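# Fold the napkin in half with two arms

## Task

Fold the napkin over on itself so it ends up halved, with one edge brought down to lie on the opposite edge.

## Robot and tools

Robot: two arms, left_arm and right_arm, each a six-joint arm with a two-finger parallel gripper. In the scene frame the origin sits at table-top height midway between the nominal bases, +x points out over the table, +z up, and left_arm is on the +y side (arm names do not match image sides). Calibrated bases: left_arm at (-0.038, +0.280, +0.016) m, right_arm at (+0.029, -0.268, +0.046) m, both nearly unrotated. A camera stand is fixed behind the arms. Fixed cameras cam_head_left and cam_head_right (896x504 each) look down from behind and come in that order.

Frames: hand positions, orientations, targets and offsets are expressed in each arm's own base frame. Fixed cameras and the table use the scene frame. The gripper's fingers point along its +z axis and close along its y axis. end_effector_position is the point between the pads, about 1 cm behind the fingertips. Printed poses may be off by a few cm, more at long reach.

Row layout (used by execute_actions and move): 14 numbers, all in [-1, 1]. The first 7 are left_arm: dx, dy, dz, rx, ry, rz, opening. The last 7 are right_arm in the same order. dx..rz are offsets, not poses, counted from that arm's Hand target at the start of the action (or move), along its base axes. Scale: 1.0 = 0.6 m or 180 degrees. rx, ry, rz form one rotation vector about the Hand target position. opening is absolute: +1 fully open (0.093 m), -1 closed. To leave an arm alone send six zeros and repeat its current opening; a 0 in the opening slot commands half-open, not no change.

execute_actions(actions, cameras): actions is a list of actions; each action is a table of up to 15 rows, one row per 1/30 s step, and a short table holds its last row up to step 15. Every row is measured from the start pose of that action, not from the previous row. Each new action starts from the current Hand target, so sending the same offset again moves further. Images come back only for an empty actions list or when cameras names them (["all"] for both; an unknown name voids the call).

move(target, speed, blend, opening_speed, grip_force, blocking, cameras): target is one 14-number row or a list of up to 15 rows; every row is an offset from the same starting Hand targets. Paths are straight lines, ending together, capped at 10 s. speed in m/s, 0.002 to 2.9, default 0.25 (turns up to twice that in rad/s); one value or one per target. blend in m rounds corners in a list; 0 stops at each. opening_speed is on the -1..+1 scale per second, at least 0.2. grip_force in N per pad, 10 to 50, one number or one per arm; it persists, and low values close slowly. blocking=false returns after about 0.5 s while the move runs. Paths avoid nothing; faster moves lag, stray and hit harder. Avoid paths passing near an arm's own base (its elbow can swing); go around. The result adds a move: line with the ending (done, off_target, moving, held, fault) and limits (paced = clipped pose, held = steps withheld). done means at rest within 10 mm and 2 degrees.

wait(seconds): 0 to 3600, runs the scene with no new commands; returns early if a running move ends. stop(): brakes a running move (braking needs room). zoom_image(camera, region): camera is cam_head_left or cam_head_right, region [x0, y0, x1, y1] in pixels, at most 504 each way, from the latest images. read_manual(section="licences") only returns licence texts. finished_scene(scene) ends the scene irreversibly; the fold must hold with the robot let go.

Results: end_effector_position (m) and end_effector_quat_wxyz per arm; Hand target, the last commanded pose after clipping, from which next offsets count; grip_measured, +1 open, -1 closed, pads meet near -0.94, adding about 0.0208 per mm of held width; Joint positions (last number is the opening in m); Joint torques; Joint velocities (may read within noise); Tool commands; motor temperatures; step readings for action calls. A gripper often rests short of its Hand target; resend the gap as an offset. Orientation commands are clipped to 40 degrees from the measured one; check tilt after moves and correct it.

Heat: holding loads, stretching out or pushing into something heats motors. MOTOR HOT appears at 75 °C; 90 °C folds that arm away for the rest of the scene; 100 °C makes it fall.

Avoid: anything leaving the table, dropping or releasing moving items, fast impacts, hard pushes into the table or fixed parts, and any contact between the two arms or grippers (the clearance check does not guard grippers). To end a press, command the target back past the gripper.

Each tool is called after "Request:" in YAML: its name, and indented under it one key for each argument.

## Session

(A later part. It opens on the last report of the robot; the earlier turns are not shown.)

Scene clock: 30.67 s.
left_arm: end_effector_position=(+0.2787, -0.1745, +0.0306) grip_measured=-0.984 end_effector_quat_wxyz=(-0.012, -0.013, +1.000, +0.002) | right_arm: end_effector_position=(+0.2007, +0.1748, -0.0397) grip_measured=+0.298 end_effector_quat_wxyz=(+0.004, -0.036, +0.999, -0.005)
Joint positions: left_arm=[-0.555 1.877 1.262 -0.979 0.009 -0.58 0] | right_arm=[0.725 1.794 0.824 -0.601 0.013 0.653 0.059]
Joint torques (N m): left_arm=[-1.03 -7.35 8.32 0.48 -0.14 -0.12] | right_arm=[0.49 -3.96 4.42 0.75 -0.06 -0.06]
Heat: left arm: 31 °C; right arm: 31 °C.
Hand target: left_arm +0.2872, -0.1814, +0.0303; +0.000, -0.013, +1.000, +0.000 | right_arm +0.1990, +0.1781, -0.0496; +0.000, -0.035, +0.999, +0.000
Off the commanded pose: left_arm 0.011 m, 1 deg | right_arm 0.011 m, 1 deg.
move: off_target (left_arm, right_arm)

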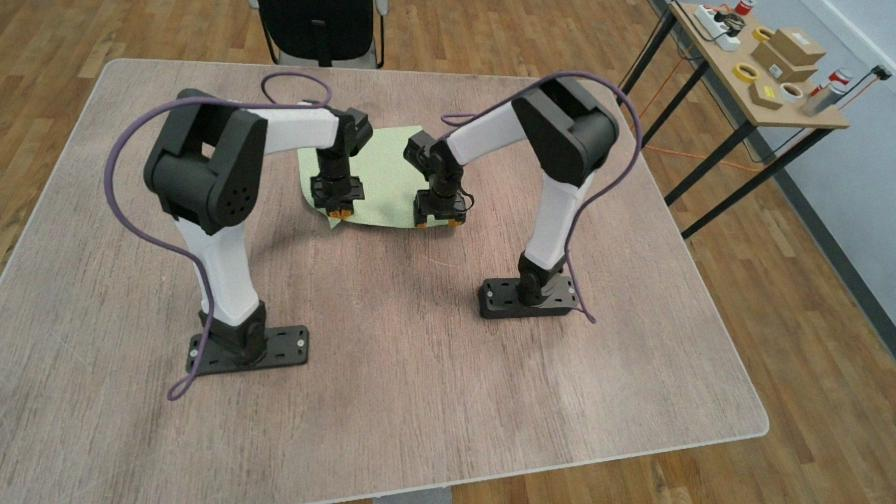

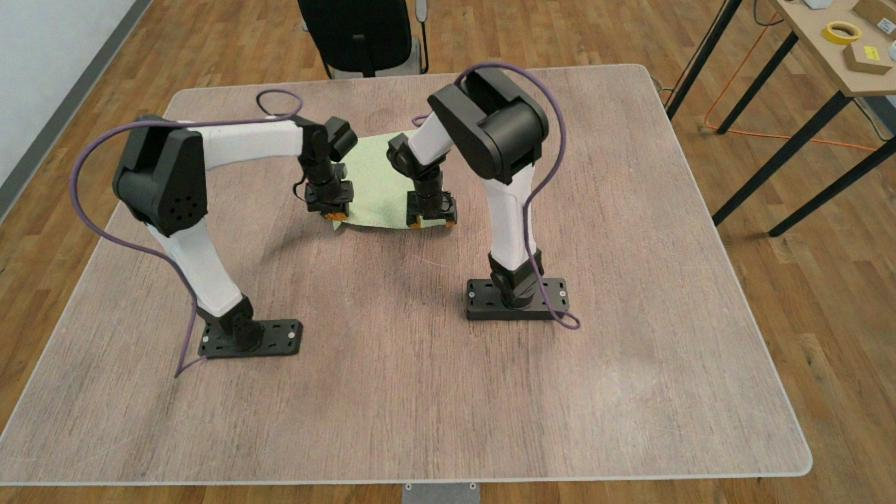

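Request:
move:
  target:
    - [0,0,0,0,0,0,-1,0,0,-0.003,0,0,0,-0.4]
    - [0,-0.01,0,0,0,0,-1,0,0,-0.003,0,0,0,-1]
  cameras: ["all"]
  speed: 0.08
  opening_speed: 0.7

Request:
zoom_image:
  camera: "cam_head_left"
  region: [300, 180, 480, 260]

Request:
zoom_image:
  camera: "cam_head_right"
  region: [300, 180, 480, 260]

Scene clock: 34.10 s.
left_arm: end_effector_position=(+0.2779, -0.1801, +0.0295) grip_measured=-0.984 end_effector_quat_wxyz=(-0.012, -0.013, +1.000, +0.003) | right_arm: end_effector_position=(+0.2065, +0.1803, -0.0399) grip_measured=-0.982 end_effector_quat_wxyz=(+0.016, -0.036, +0.999, +0.006)
Joint positions: left_arm=[-0.571 1.887 1.271 -0.978 0.009 -0.596 0] | right_arm=[0.725 1.795 0.824 -0.568 0.011 0.653 0]
Joint torques (N m): left_arm=[-0.87 -7.6 9.01 0.44 -0.13 -0.15] | right_arm=[0.66 -3.84 4.26 0.53 -0.05 -0.07]
Heat: left arm: 31 °C; right arm: 31 °C.
Hand target: left_arm +0.2873, -0.1874, +0.0304; +0.000, -0.013, +1.000, +0.000 | right_arm +0.1990, +0.1780, -0.0514; +0.000, -0.035, +0.999, +0.000
Off the commanded pose: left_arm 0.012 m, 1 deg | right_arm 0.014 m, 2 deg.
move: off_target (left_arm, right_arm); target 2's new opening was sent with right_arm's hand 0.013 m and 1 deg from that target

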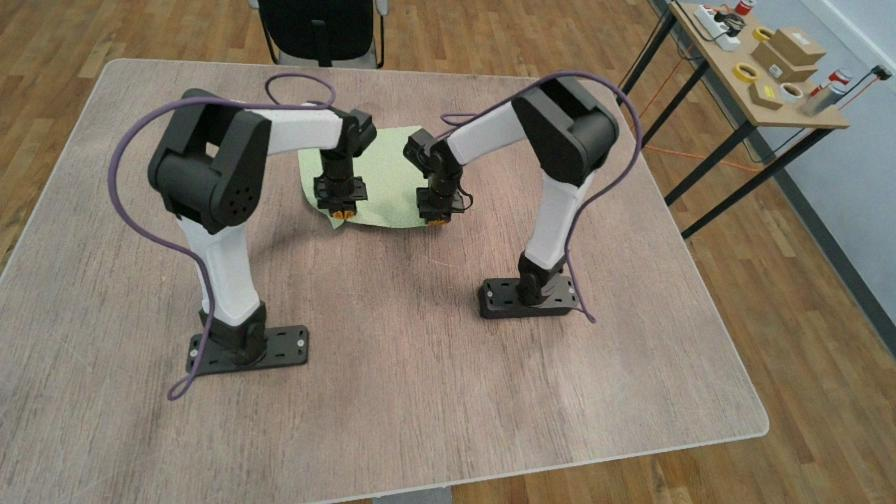

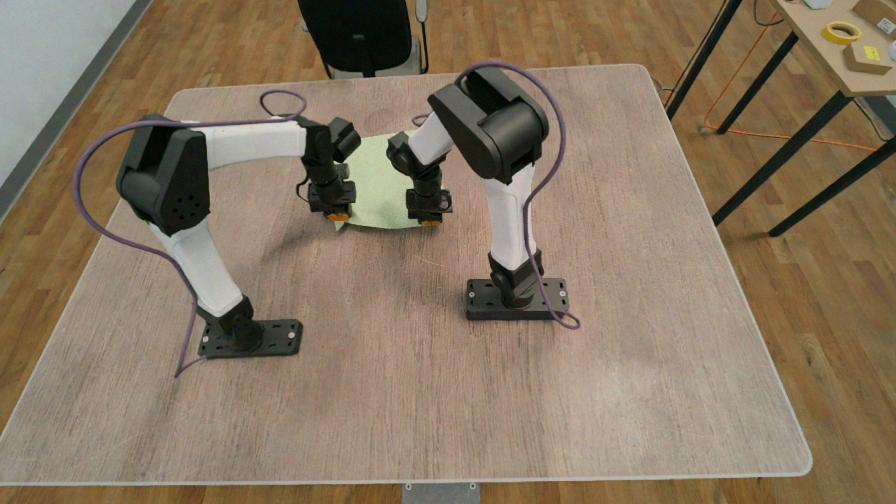

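Scaled by 2.800 from the camera's image (finer frame: 1280x720).

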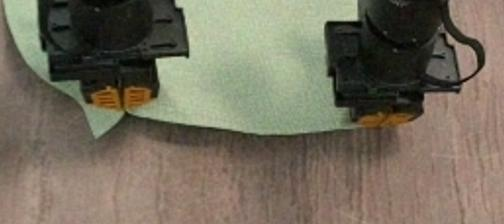

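Scaled by 2.800 from the camera's image (finer frame: 1280x720).

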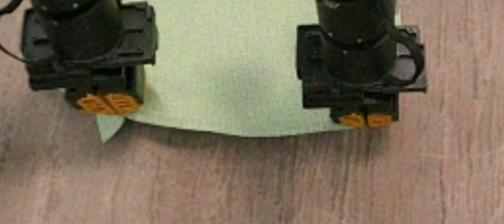

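Request:
move:
  target: [0,0,0.02,0,0,0,-1,0.01,0,0.12,0,0,0,-1]
  cameras: ["all"]
  speed: 0.1

Request:
zoom_image:
  camera: "cam_head_left"
  region: [280, 110, 520, 245]

Request:
zoom_image:
  camera: "cam_head_right"
  region: [270, 110, 510, 245]

Scene clock: 35.93 s.
left_arm: end_effector_position=(+0.2824, -0.1831, +0.0364) grip_measured=-0.984 end_effector_quat_wxyz=(-0.007, -0.013, +1.000, +0.000) | right_arm: end_effector_position=(+0.1973, +0.1707, +0.0065) grip_measured=-0.983 end_effector_quat_wxyz=(-0.014, -0.034, +0.999, -0.018)
Joint positions: left_arm=[-0.571 1.887 1.301 -0.996 0.009 -0.596 0] | right_arm=[0.72 1.698 0.931 -0.849 0.011 0.653 0]
Joint torques (N m): left_arm=[-0.95 -8.94 9.09 0.16 -0.14 -0.13] | right_arm=[-0.27 -8.35 9.03 0.05 -0.04 -0.16]
Heat: left arm: 31 °C; right arm: 31 °C.
Hand target: left_arm +0.2873, -0.1873, +0.0424; +0.000, -0.013, +1.000, +0.000 | right_arm +0.2050, +0.1781, +0.0206; +0.000, -0.036, +0.999, +0.000
Off the commanded pose: left_arm 0.009 m, 1 deg | right_arm 0.018 m, 3 deg.
move: off_target (right_arm)

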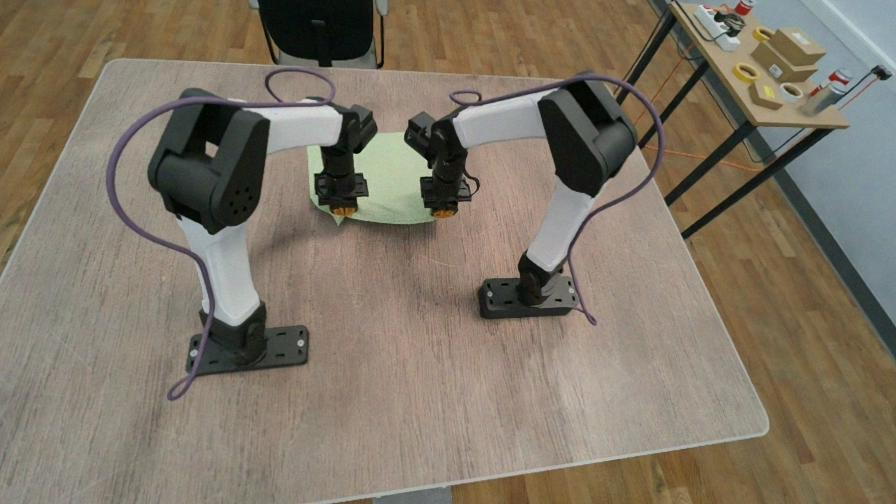

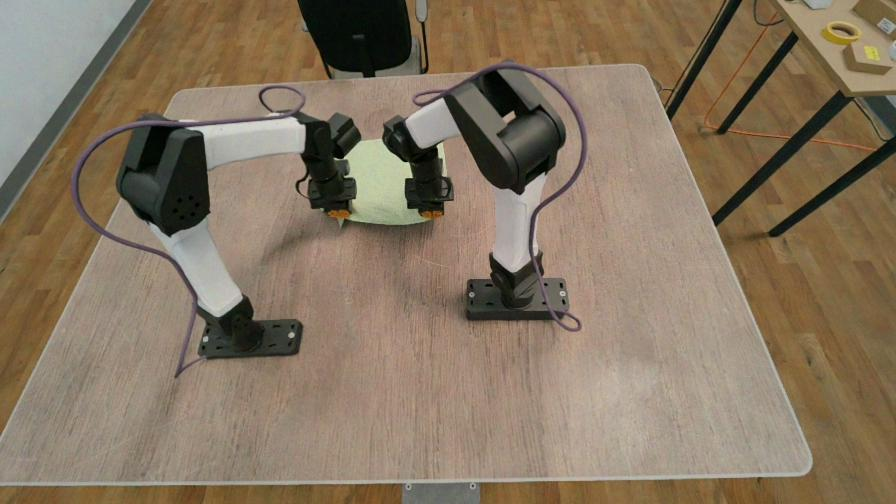

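Scaled by 2.100 from the camera's image (finer frame: 1280x720).

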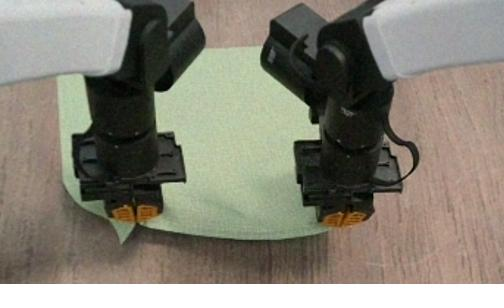

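Scaled by 2.100 from the camera's image (finer frame: 1280x720).

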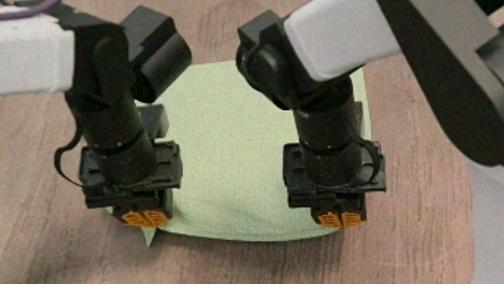

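Request:
move:
  target: [0.02,0,0.13,0,0,0,-1,0.03,0,0.13,0,0,0,-1]
  cameras: ["all"]
  speed: 0.15

Request:
zoom_image:
  camera: "cam_head_left"
  region: [280, 110, 520, 245]

Request:
zoom_image:
  camera: "cam_head_right"
  region: [270, 110, 510, 245]

Scene clock: 37.63 s.
left_arm: end_effector_position=(+0.2932, -0.1883, +0.1100) grip_measured=-0.984 end_effector_quat_wxyz=(-0.012, -0.014, +1.000, +0.003) | right_arm: end_effector_position=(+0.2183, +0.1741, +0.0860) grip_measured=-0.983 end_effector_quat_wxyz=(-0.010, -0.034, +0.999, -0.015)
Joint positions: left_arm=[-0.567 1.887 1.599 -1.306 0.009 -0.595 0] | right_arm=[0.68 1.647 1.213 -1.172 0.011 0.612 0]
Joint torques (N m): left_arm=[0.25 -10.45 9.46 0.1 -0.14 0.02] | right_arm=[-0.31 -7.53 9.7 0.14 -0.03 -0.24]
Heat: left arm: 31 °C; right arm: 32 °C.
Hand target: left_arm +0.2992, -0.1873, +0.1204; +0.000, -0.013, +1.000, +0.000 | right_arm +0.2231, +0.1781, +0.0986; +0.000, -0.035, +0.999, +0.000
Off the commanded pose: left_arm 0.012 m, 1 deg | right_arm 0.014 m, 2 deg.
move: off_target (left_arm, right_arm)

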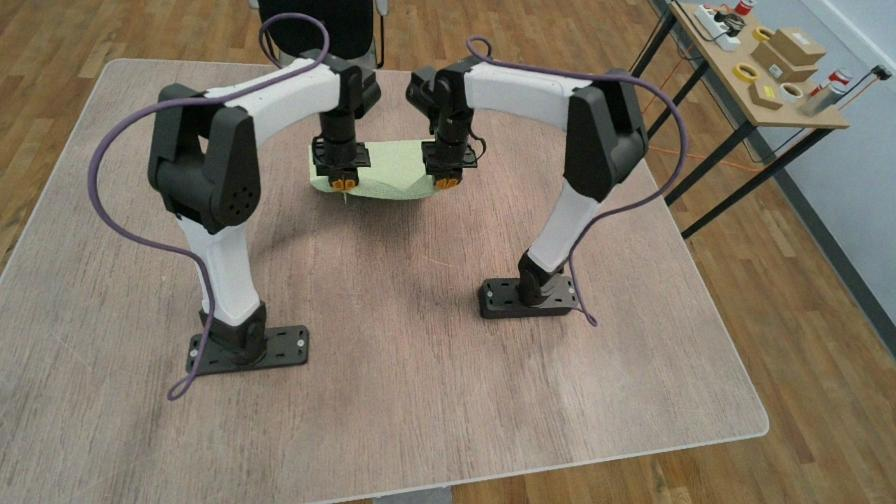

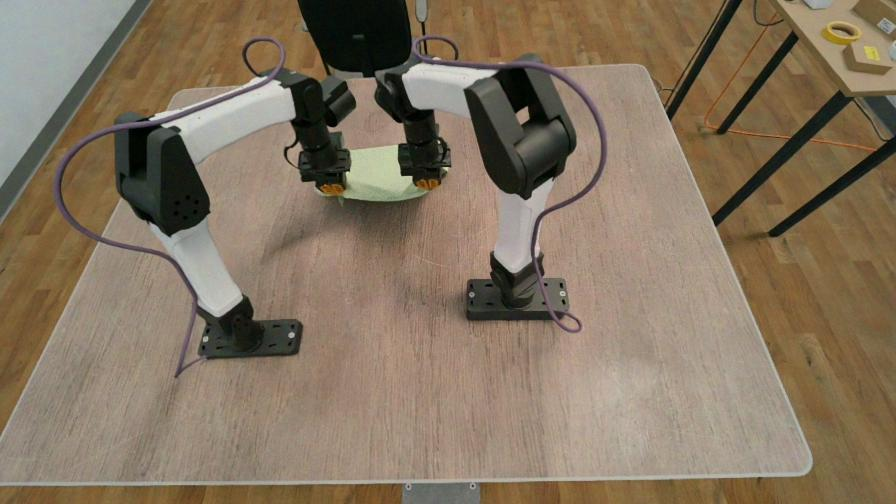

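Scaled by 2.100 from the camera's image (finer frame: 1280x720).

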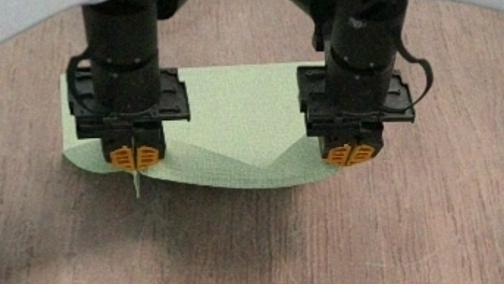

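Scaled by 2.100 from the camera's image (finer frame: 1280x720).

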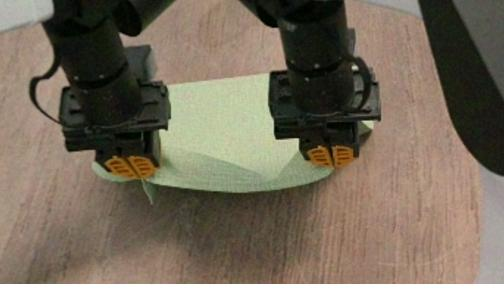

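Request:
move:
  target:
    - [0.140,0.020,0.064,0,-0.055,0,-1,0.157,0.008,0.054,0,-0.055,0,-1]
    - [0.318,0.032,-0.017,0,-0.11,0,-1,0.353,0.023,-0.029,0,-0.11,0,-1]
    - [0.395,0.0375,-0.131,0,-0.1667,0,-1,0.428,0.0285,-0.143,0,-0.1667,0,-1]
  cameras: ["all"]
  speed: 0.15
  blend: [0.03,0.03,0]

Request:
zoom_image:
  camera: "cam_head_left"
  region: [280, 90, 520, 225]

Request:
zoom_image:
  camera: "cam_head_right"
  region: [270, 90, 510, 225]

Scene clock: 43.10 s.
left_arm: end_effector_position=(+0.5342, -0.1705, +0.0560) grip_measured=-0.984 end_effector_quat_wxyz=(+0.263, -0.013, +0.965, -0.012) | right_arm: end_effector_position=(+0.4807, +0.2013, +0.0308) grip_measured=-0.983 end_effector_quat_wxyz=(+0.269, -0.033, +0.962, +0.004)
Joint positions: left_arm=[-0.358 2.294 1.872 -0.638 -0.162 -0.342 0] | right_arm=[0.464 2.171 1.557 -0.45 0.21 0.342 0]
Joint torques (N m): left_arm=[0.34 -11.9 6.31 1.73 -0.24 0.04] | right_arm=[-0.25 -8.46 6.5 1.41 0.24 -0.2]
Motor temperatures (°C): left_arm=[23 32 27 26 21 21 22] | right_arm=[22 32 28 25 21 23 21]
Heat: left arm: 32 °C; right arm: 32 °C.
Hand target: left_arm +0.5362, -0.1649, +0.0418; +0.259, -0.013, +0.966, -0.004 | right_arm +0.4798, +0.1954, +0.0127; +0.259, -0.034, +0.965, -0.009
Off the commanded pose: left_arm 0.015 m, 1 deg | right_arm 0.019 m, 2 deg.
move: off_target (left_arm, right_arm)

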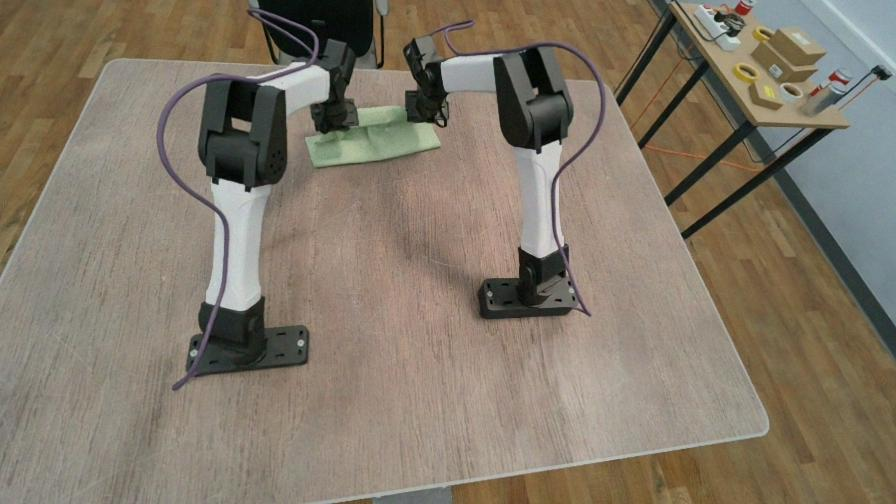

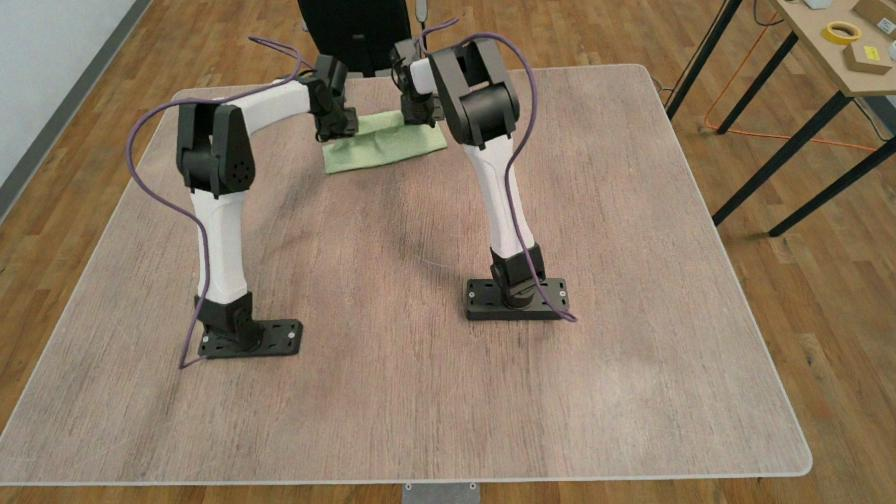

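Scaled by 2.100 from the camera's image (finer frame: 1280x720).

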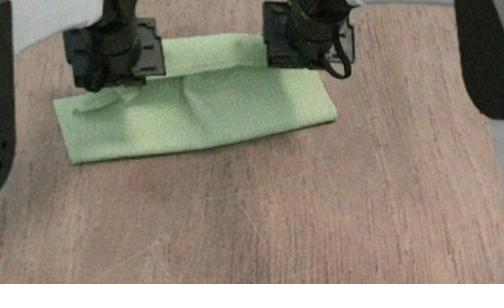

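Scaled by 2.100 from the camera's image (finer frame: 1280x720).

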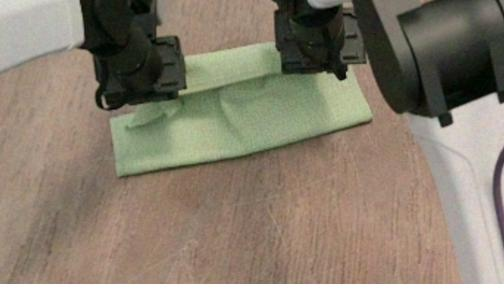

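Request:
move:
  target:
    - [0.10,0.012,0.0,0,-0.04,0,-1,0.11,0.007,0.0,0,-0.04,0,-1]
    - [0.201,0.0215,-0.02,0,-0.083,0,-1,0.22,0.0143,-0.03,0,-0.083,0,-1]
  cameras: ["all"]
  speed: 0.12
  blend: [0.03,0]

Request:
zoom_image:
  camera: "cam_head_left"
  region: [280, 80, 480, 190]

Request:
zoom_image:
  camera: "cam_head_right"
  region: [290, 80, 490, 190]

Scene clock: 46.63 s.
left_arm: end_effector_position=(+0.6504, -0.1588, +0.0330) grip_measured=-0.984 end_effector_quat_wxyz=(+0.380, -0.009, +0.925, -0.015) | right_arm: end_effector_position=(+0.6036, +0.2087, +0.0021) grip_measured=-0.983 end_effector_quat_wxyz=(+0.379, -0.036, +0.925, -0.003)
Joint positions: left_arm=[-0.284 2.651 2.286 -0.443 -0.179 -0.233 0] | right_arm=[0.4 2.55 1.97 -0.247 0.256 0.222 0]
Joint torques (N m): left_arm=[0.38 -14.16 11.12 1.81 -0.24 0.03] | right_arm=[-0.36 -10.44 11.33 1.69 0.3 -0.21]
Heat: left arm: 33 °C; right arm: 34 °C.
Hand target: left_arm +0.6568, -0.1519, +0.0298; +0.382, -0.012, +0.924, -0.005 | right_arm +0.6117, +0.2038, -0.0054; +0.382, -0.033, +0.923, -0.013
Off the commanded pose: left_arm 0.010 m, 1 deg | right_arm 0.012 m, 1 deg.
move: off_target (right_arm)

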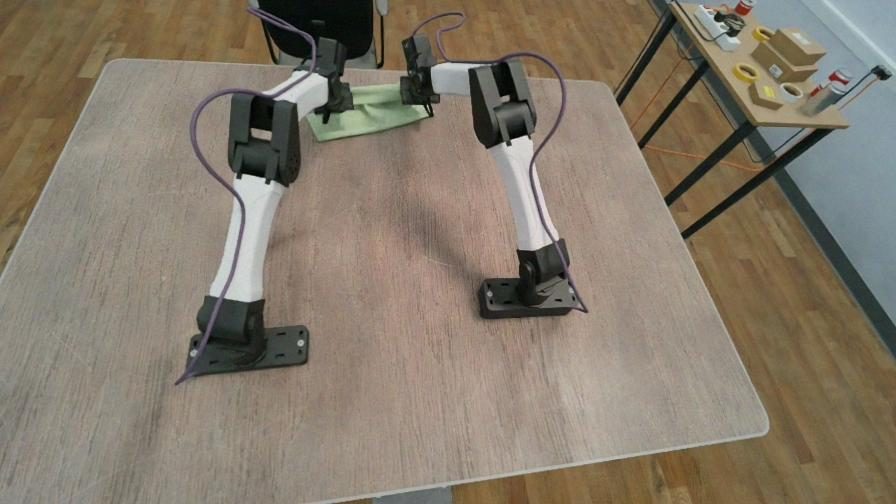

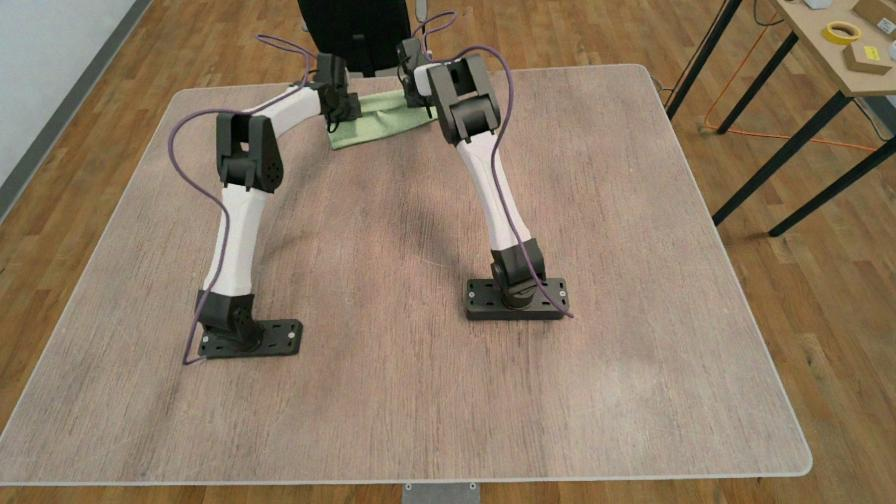

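Scaled by 2.520 from the camera's image (finer frame: 1280x720).

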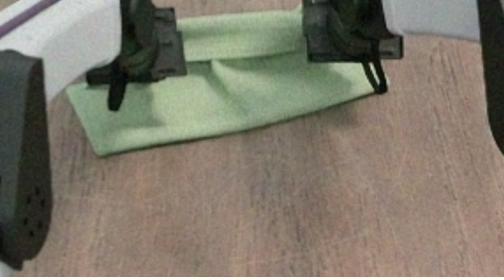

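Scaled by 2.520 from the camera's image (finer frame: 1280x720).

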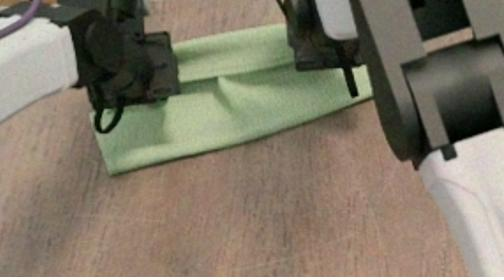

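Request:
move:
  target:
    - [-0.095,-0.013,0.2,0,0.11,0,-1,-0.086,-0.017,0.208,0,0.11,0,-1]
    - [-0.428,-0.027,0.167,0,0.25,0,-1,-0.47,-0.033,0.176,0,0.25,0,-1]
    - [-0.675,-0.042,0.117,0,0.25,0,-1,-0.733,-0.058,0.126,0,0.25,0,-1]
  cameras: ["all"]
  speed: 0.2
  blend: [0.03,0.03,0]

Request:
zoom_image:
  camera: "cam_head_left"
  region: [260, 100, 500, 260]

Request:
zoom_image:
  camera: "cam_head_right"
  region: [260, 100, 500, 260]

Scene clock: 54.57 s.
left_arm: end_effector_position=(+0.2511, -0.1756, +0.0930) grip_measured=-0.984 end_effector_quat_wxyz=(-0.019, -0.012, +1.000, +0.008) | right_arm: end_effector_position=(+0.1730, +0.1686, +0.0677) grip_measured=-0.983 end_effector_quat_wxyz=(-0.010, -0.038, +0.999, -0.007)
Joint positions: left_arm=[-0.605 1.75 1.358 -1.22 0.009 -0.63 0] | right_arm=[0.771 1.511 1.002 -1.086 -0.002 0.696 0]
Joint torques (N m): left_arm=[-1.01 -11.69 5.39 0.42 -0.12 -0.13] | right_arm=[0.49 -6.97 5.52 0.37 0.02 0]
Motor temperatures (°C): left_arm=[23 37 28 27 21 21 22] | right_arm=[22 37 30 27 21 23 21]
Heat: left arm: 37 °C; right arm: 37 °C.
Hand target: left_arm +0.2517, -0.1772, +0.1000; -0.001, -0.013, +1.000, +0.000 | right_arm +0.1719, +0.1691, +0.0702; +0.000, -0.036, +0.999, +0.000
Off the commanded pose: left_arm 0.007 m, 2 deg | right_arm 0.003 m, 1 deg.
move: done

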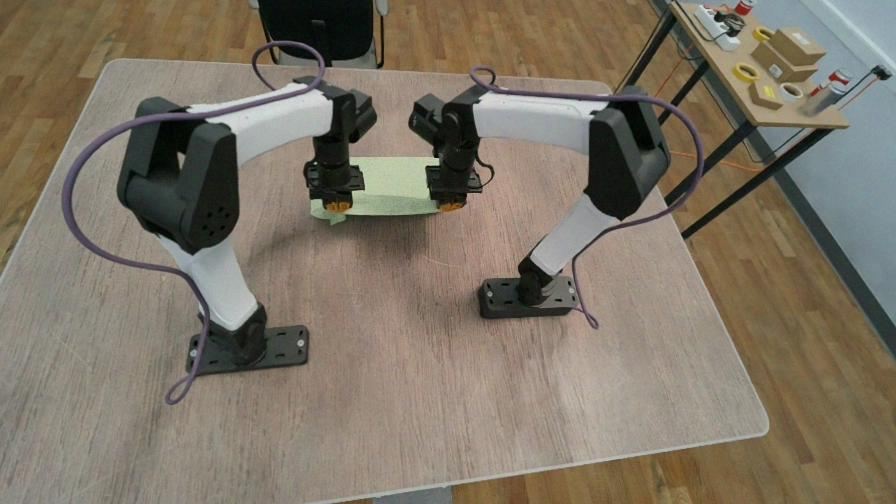

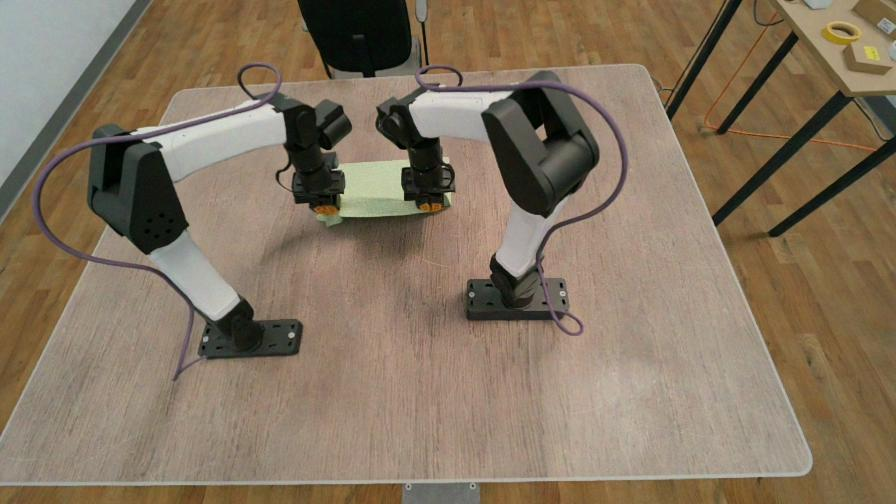

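Scaled by 2.100 from the camera's image (finer frame: 1280x720).

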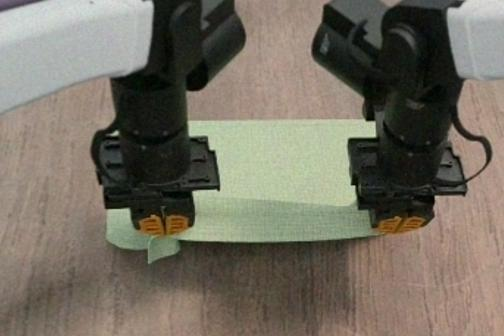

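Scaled by 2.100 from the camera's image (finer frame: 1280x720).

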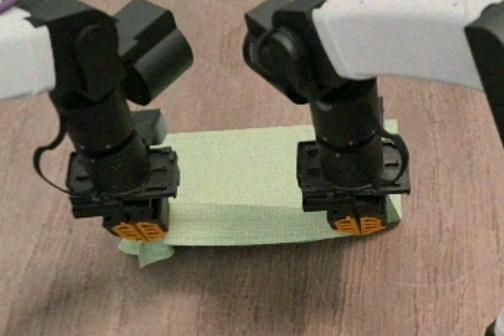

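Request:
move:
  target: [0.074,-0.002,0.41,0,-0.222,0,-1,0.080,0.002,0.41,0,-0.222,0,-1]
  cameras: ["all"]
  speed: 0.18

Scene clock: 59.17 s.
left_arm: end_effector_position=(+0.2951, -0.1770, +0.3411) grip_measured=-0.984 end_effector_quat_wxyz=(+0.336, -0.017, +0.942, -0.009) | right_arm: end_effector_position=(+0.2184, +0.1694, +0.3102) grip_measured=-0.983 end_effector_quat_wxyz=(+0.335, -0.034, +0.941, -0.009)
Joint positions: left_arm=[-0.751 1.581 2.015 -1.463 -0.442 -0.664 0] | right_arm=[0.984 1.34 1.676 -1.476 0.55 0.788 0]
Joint torques (N m): left_arm=[-0.91 -4.94 8.77 1.35 -0.4 0.03] | right_arm=[0.72 -2.1 9.35 0.98 0.46 -0.1]
Heat: left arm: 37 °C; right arm: 37 °C.
Hand target: left_arm +0.2961, -0.1784, +0.3460; +0.341, -0.013, +0.940, -0.005 | right_arm +0.2200, +0.1702, +0.3161; +0.341, -0.033, +0.939, -0.012
Off the commanded pose: left_arm 0.005 m, 1 deg | right_arm 0.006 m, 1 deg.
move: done

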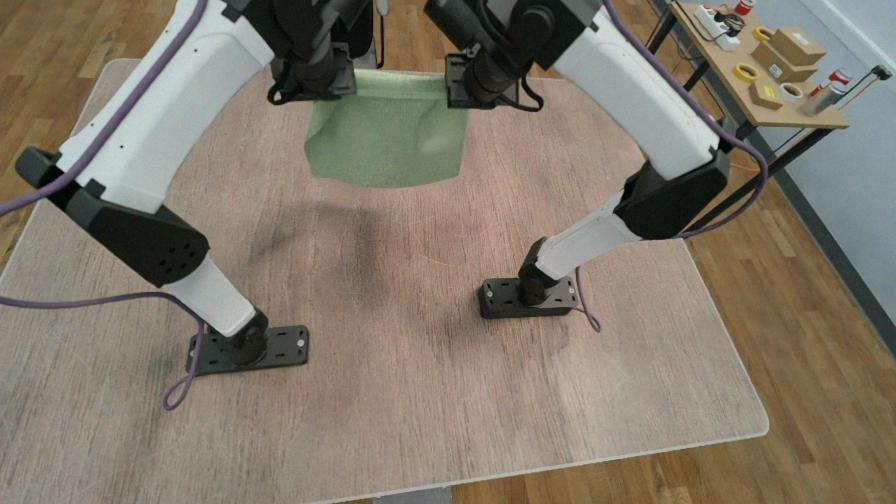

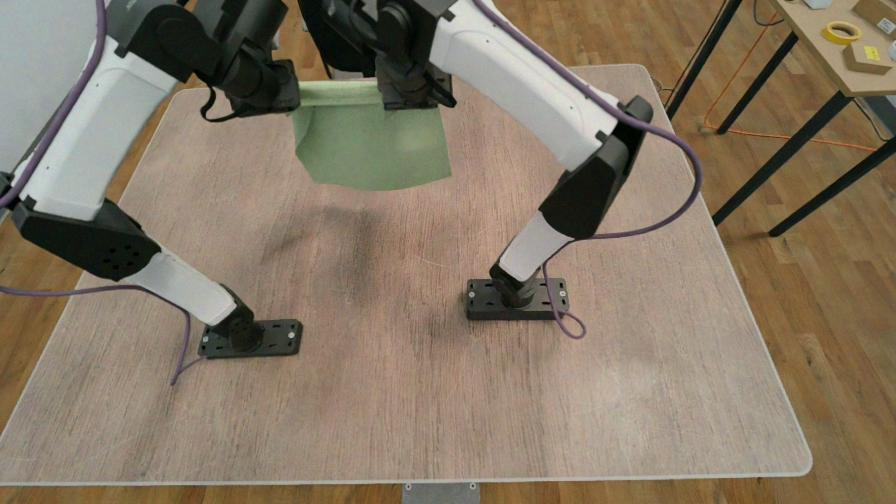

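Request:
move:
  target:
    - [0.0667,-0.001,-0.145,0,0.05,0,-1,0.0667,0.0015,-0.145,0,0.05,0,-1]
    - [0.1667,-0.003,-0.253,0,0.083,0,-1,0.1667,0.0037,-0.253,0,0.083,0,-1]
    - [0.2667,-0.005,-0.362,0,0.083,0,-1,0.2667,0.0058,-0.362,0,0.083,0,-1]
  cameras: ["all"]
  speed: 0.15
  blend: [0.03,0.03,0]

Request:
zoom_image:
  camera: "cam_head_left"
  region: [260, 80, 500, 240]

Request:
zoom_image:
  camera: "cam_head_right"
  region: [260, 80, 500, 240]

Scene clock: 62.77 s.
left_arm: end_effector_position=(+0.4441, -0.1794, +0.1259) grip_measured=-0.984 end_effector_quat_wxyz=(+0.205, -0.012, +0.979, +0.004) | right_arm: end_effector_position=(+0.3769, +0.1735, +0.1080) grip_measured=-0.983 end_effector_quat_wxyz=(+0.224, -0.032, +0.974, -0.008)
Joint positions: left_arm=[-0.449 2.039 1.8 -0.962 -0.187 -0.439 0] | right_arm=[0.52 1.771 1.354 -0.755 0.22 0.409 0]
Joint torques (N m): left_arm=[0.4 -9.77 10.39 1.35 -0.1 0.03] | right_arm=[-0.43 -5.93 7.77 1.17 0.06 -0.18]
Heat: left arm: 37 °C; right arm: 37 °C.
Hand target: left_arm +0.4562, -0.1815, +0.1288; +0.216, -0.013, +0.976, -0.003 | right_arm +0.3799, +0.1738, +0.0990; +0.216, -0.035, +0.976, -0.007
Off the commanded pose: left_arm 0.013 m, 2 deg | right_arm 0.010 m, 1 deg.
move: off_target (left_arm)

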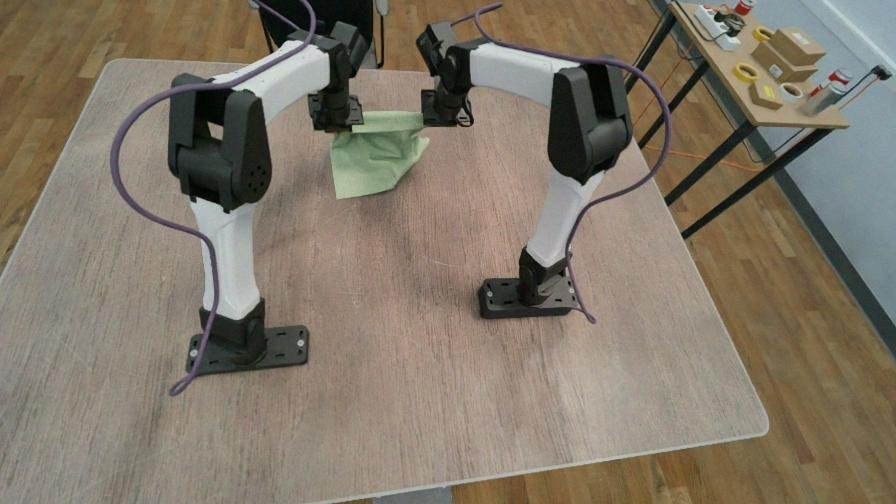

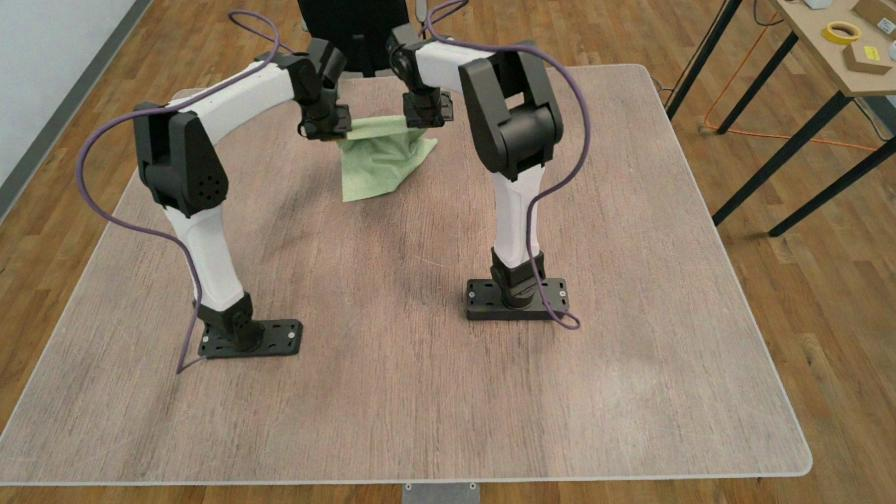

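Scaled by 2.100 from the camera's image (finer frame: 1280x720).

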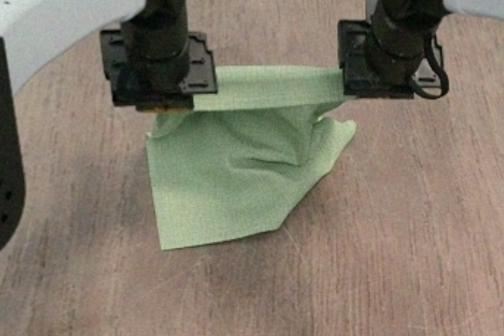

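Scaled by 2.100 from the camera's image (finer frame: 1280x720).

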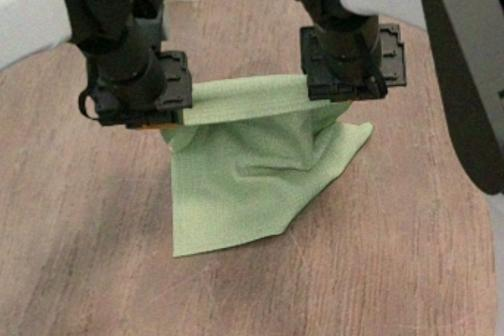

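Request:
move:
  target:
    - [-0.05,0.001,0.30,0,-0.083,0,-1,-0.05,-0.001,0.30,0,-0.083,0,-1]
    - [-0.217,0.004,0.333,0,-0.083,0,-1,-0.217,-0.005,0.333,0,-0.083,0,-1]
  cameras: ["all"]
  speed: 0.25
  blend: [0.05,0]

Request:
zoom_image:
  camera: "cam_head_left"
  region: [260, 60, 500, 220]

Request:
zoom_image:
  camera: "cam_head_right"
  region: [260, 60, 500, 220]

Scene clock: 65.53 s.
left_arm: end_effector_position=(+0.3321, -0.1822, +0.3257) grip_measured=-0.984 end_effector_quat_wxyz=(+0.338, -0.011, +0.941, -0.007) | right_arm: end_effector_position=(+0.2496, +0.1713, +0.2880) grip_measured=-0.983 end_effector_quat_wxyz=(+0.330, -0.040, +0.943, -0.017)
Joint positions: left_arm=[-0.678 1.645 1.997 -1.349 -0.406 -0.579 0] | right_arm=[0.873 1.364 1.591 -1.327 0.502 0.665 0]
Joint torques (N m): left_arm=[-1.1 -9.31 5.42 1.4 -0.35 -0.11] | right_arm=[0.7 -4.04 10.02 1.07 0.42 -0.01]
Heat: left arm: 37 °C; right arm: 37 °C.
Hand target: left_arm +0.3261, -0.1789, +0.3287; +0.341, -0.013, +0.940, -0.005 | right_arm +0.2498, +0.1707, +0.2988; +0.341, -0.033, +0.939, -0.012
Off the commanded pose: left_arm 0.007 m, 0 deg | right_arm 0.011 m, 2 deg.
move: off_target (right_arm)

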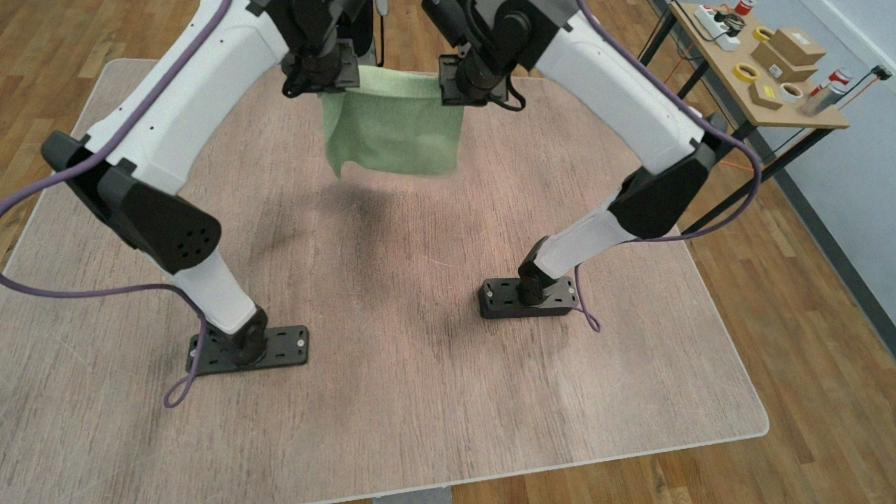

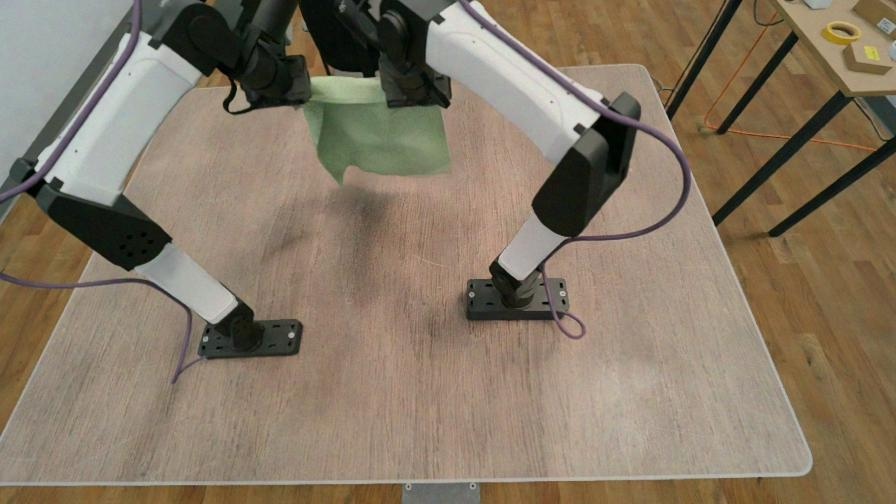

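Scaled by 2.100 from the camera's image (finer frame: 1280x720).

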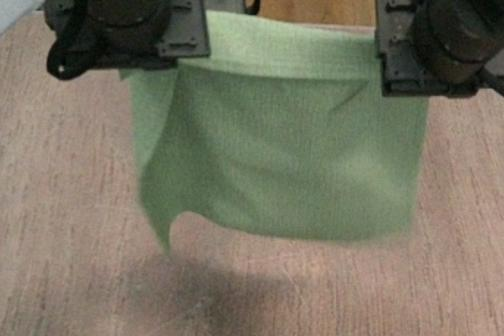

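Scaled by 2.100 from the camera's image (finer frame: 1280x720).

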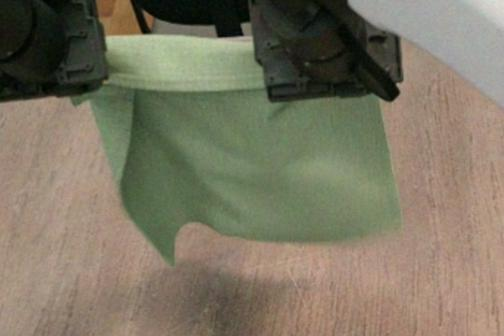

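Request:
move:
  target:
    - [-0.133,0.002,-0.0167,0,0,0,-1,-0.133,-0.003,-0.0167,0,0,0,-1]
    - [-0.05,0.001,-0.10,0,0.03,0,-1,-0.05,-0.001,-0.10,0,0.03,0,-1]
    - [0.067,-0.001,-0.175,0,0.06,0,-1,0.067,0.0015,-0.175,0,0.06,0,-1]
    - [0.167,-0.003,-0.267,0,0.083,0,-1,0.167,0.0037,-0.267,0,0.083,0,-1]
    - [0.233,-0.005,-0.342,0,0.083,0,-1,0.233,0.0055,-0.342,0,0.083,0,-1]
  cameras: ["all"]
  speed: [0.15,0.15,0.2,0.2,0.15]
  blend: [0,0.03,0.03,0.03,0]

Request:
zoom_image:
  camera: "cam_head_left"
  region: [260, 80, 500, 240]

Request:
zoom_image:
  camera: "cam_head_right"
  region: [260, 80, 500, 240]

Scene clock: 69.90 s.
left_arm: end_effector_position=(+0.4536, -0.1803, +0.1216) grip_measured=-0.984 end_effector_quat_wxyz=(+0.205, -0.012, +0.979, +0.004) | right_arm: end_effector_position=(+0.3792, +0.1696, +0.0923) grip_measured=-0.983 end_effector_quat_wxyz=(+0.211, -0.034, +0.977, -0.015)
Joint positions: left_arm=[-0.441 2.075 1.836 -0.958 -0.184 -0.431 0] | right_arm=[0.508 1.806 1.343 -0.738 0.216 0.397 0]
Joint torques (N m): left_arm=[0.51 -9.95 10.5 1.38 -0.1 0.05] | right_arm=[-0.32 -6.08 10.65 1.17 0.04 -0.2]
Heat: left arm: 37 °C; right arm: 36 °C.
Hand target: left_arm +0.4658, -0.1821, +0.1235; +0.216, -0.013, +0.976, -0.003 | right_arm +0.3897, +0.1741, +0.0936; +0.216, -0.035, +0.976, -0.008
Off the commanded pose: left_arm 0.013 m, 1 deg | right_arm 0.011 m, 1 deg.
move: off_target (left_arm, right_arm)

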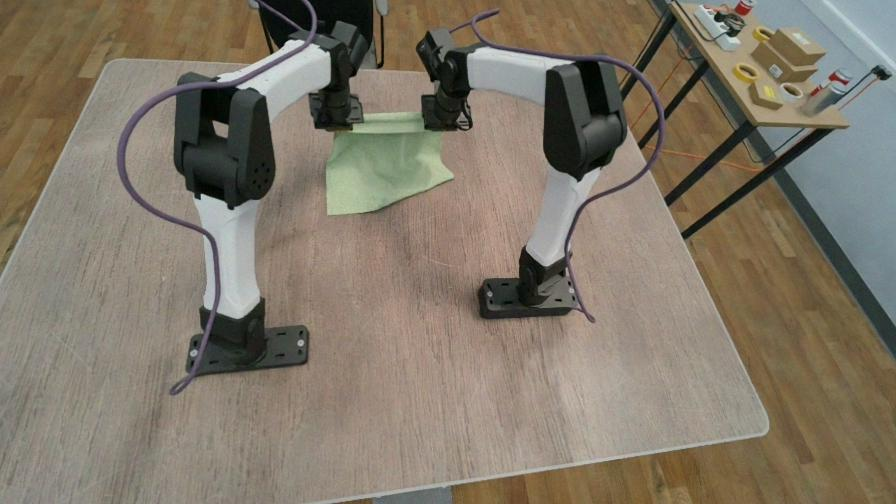

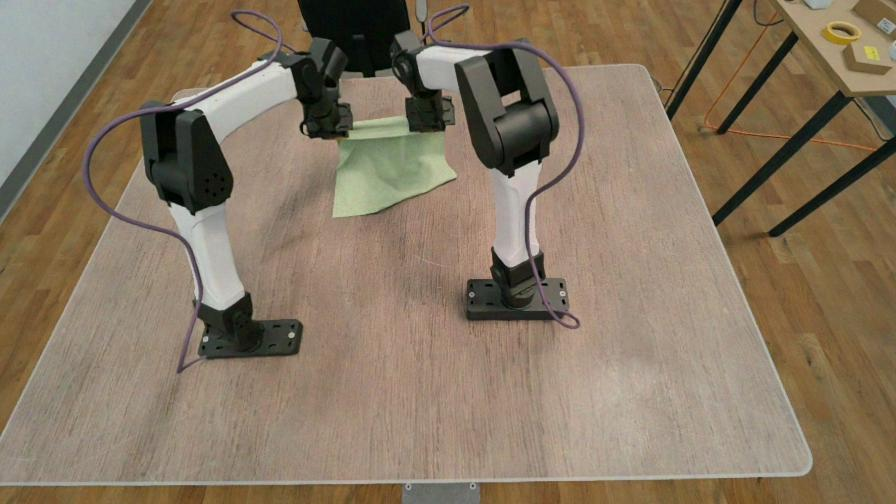

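Scaled by 2.100 from the camera's image (finer frame: 1280x720).

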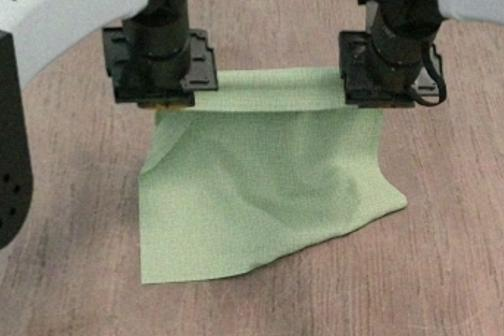

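Scaled by 2.100 from the camera's image (finer frame: 1280x720).

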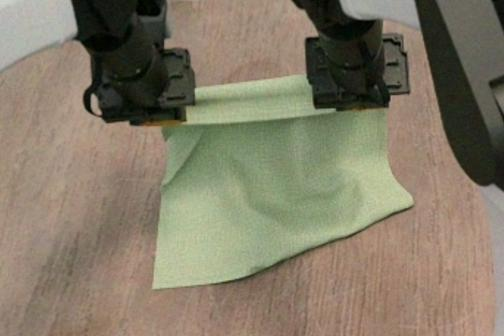

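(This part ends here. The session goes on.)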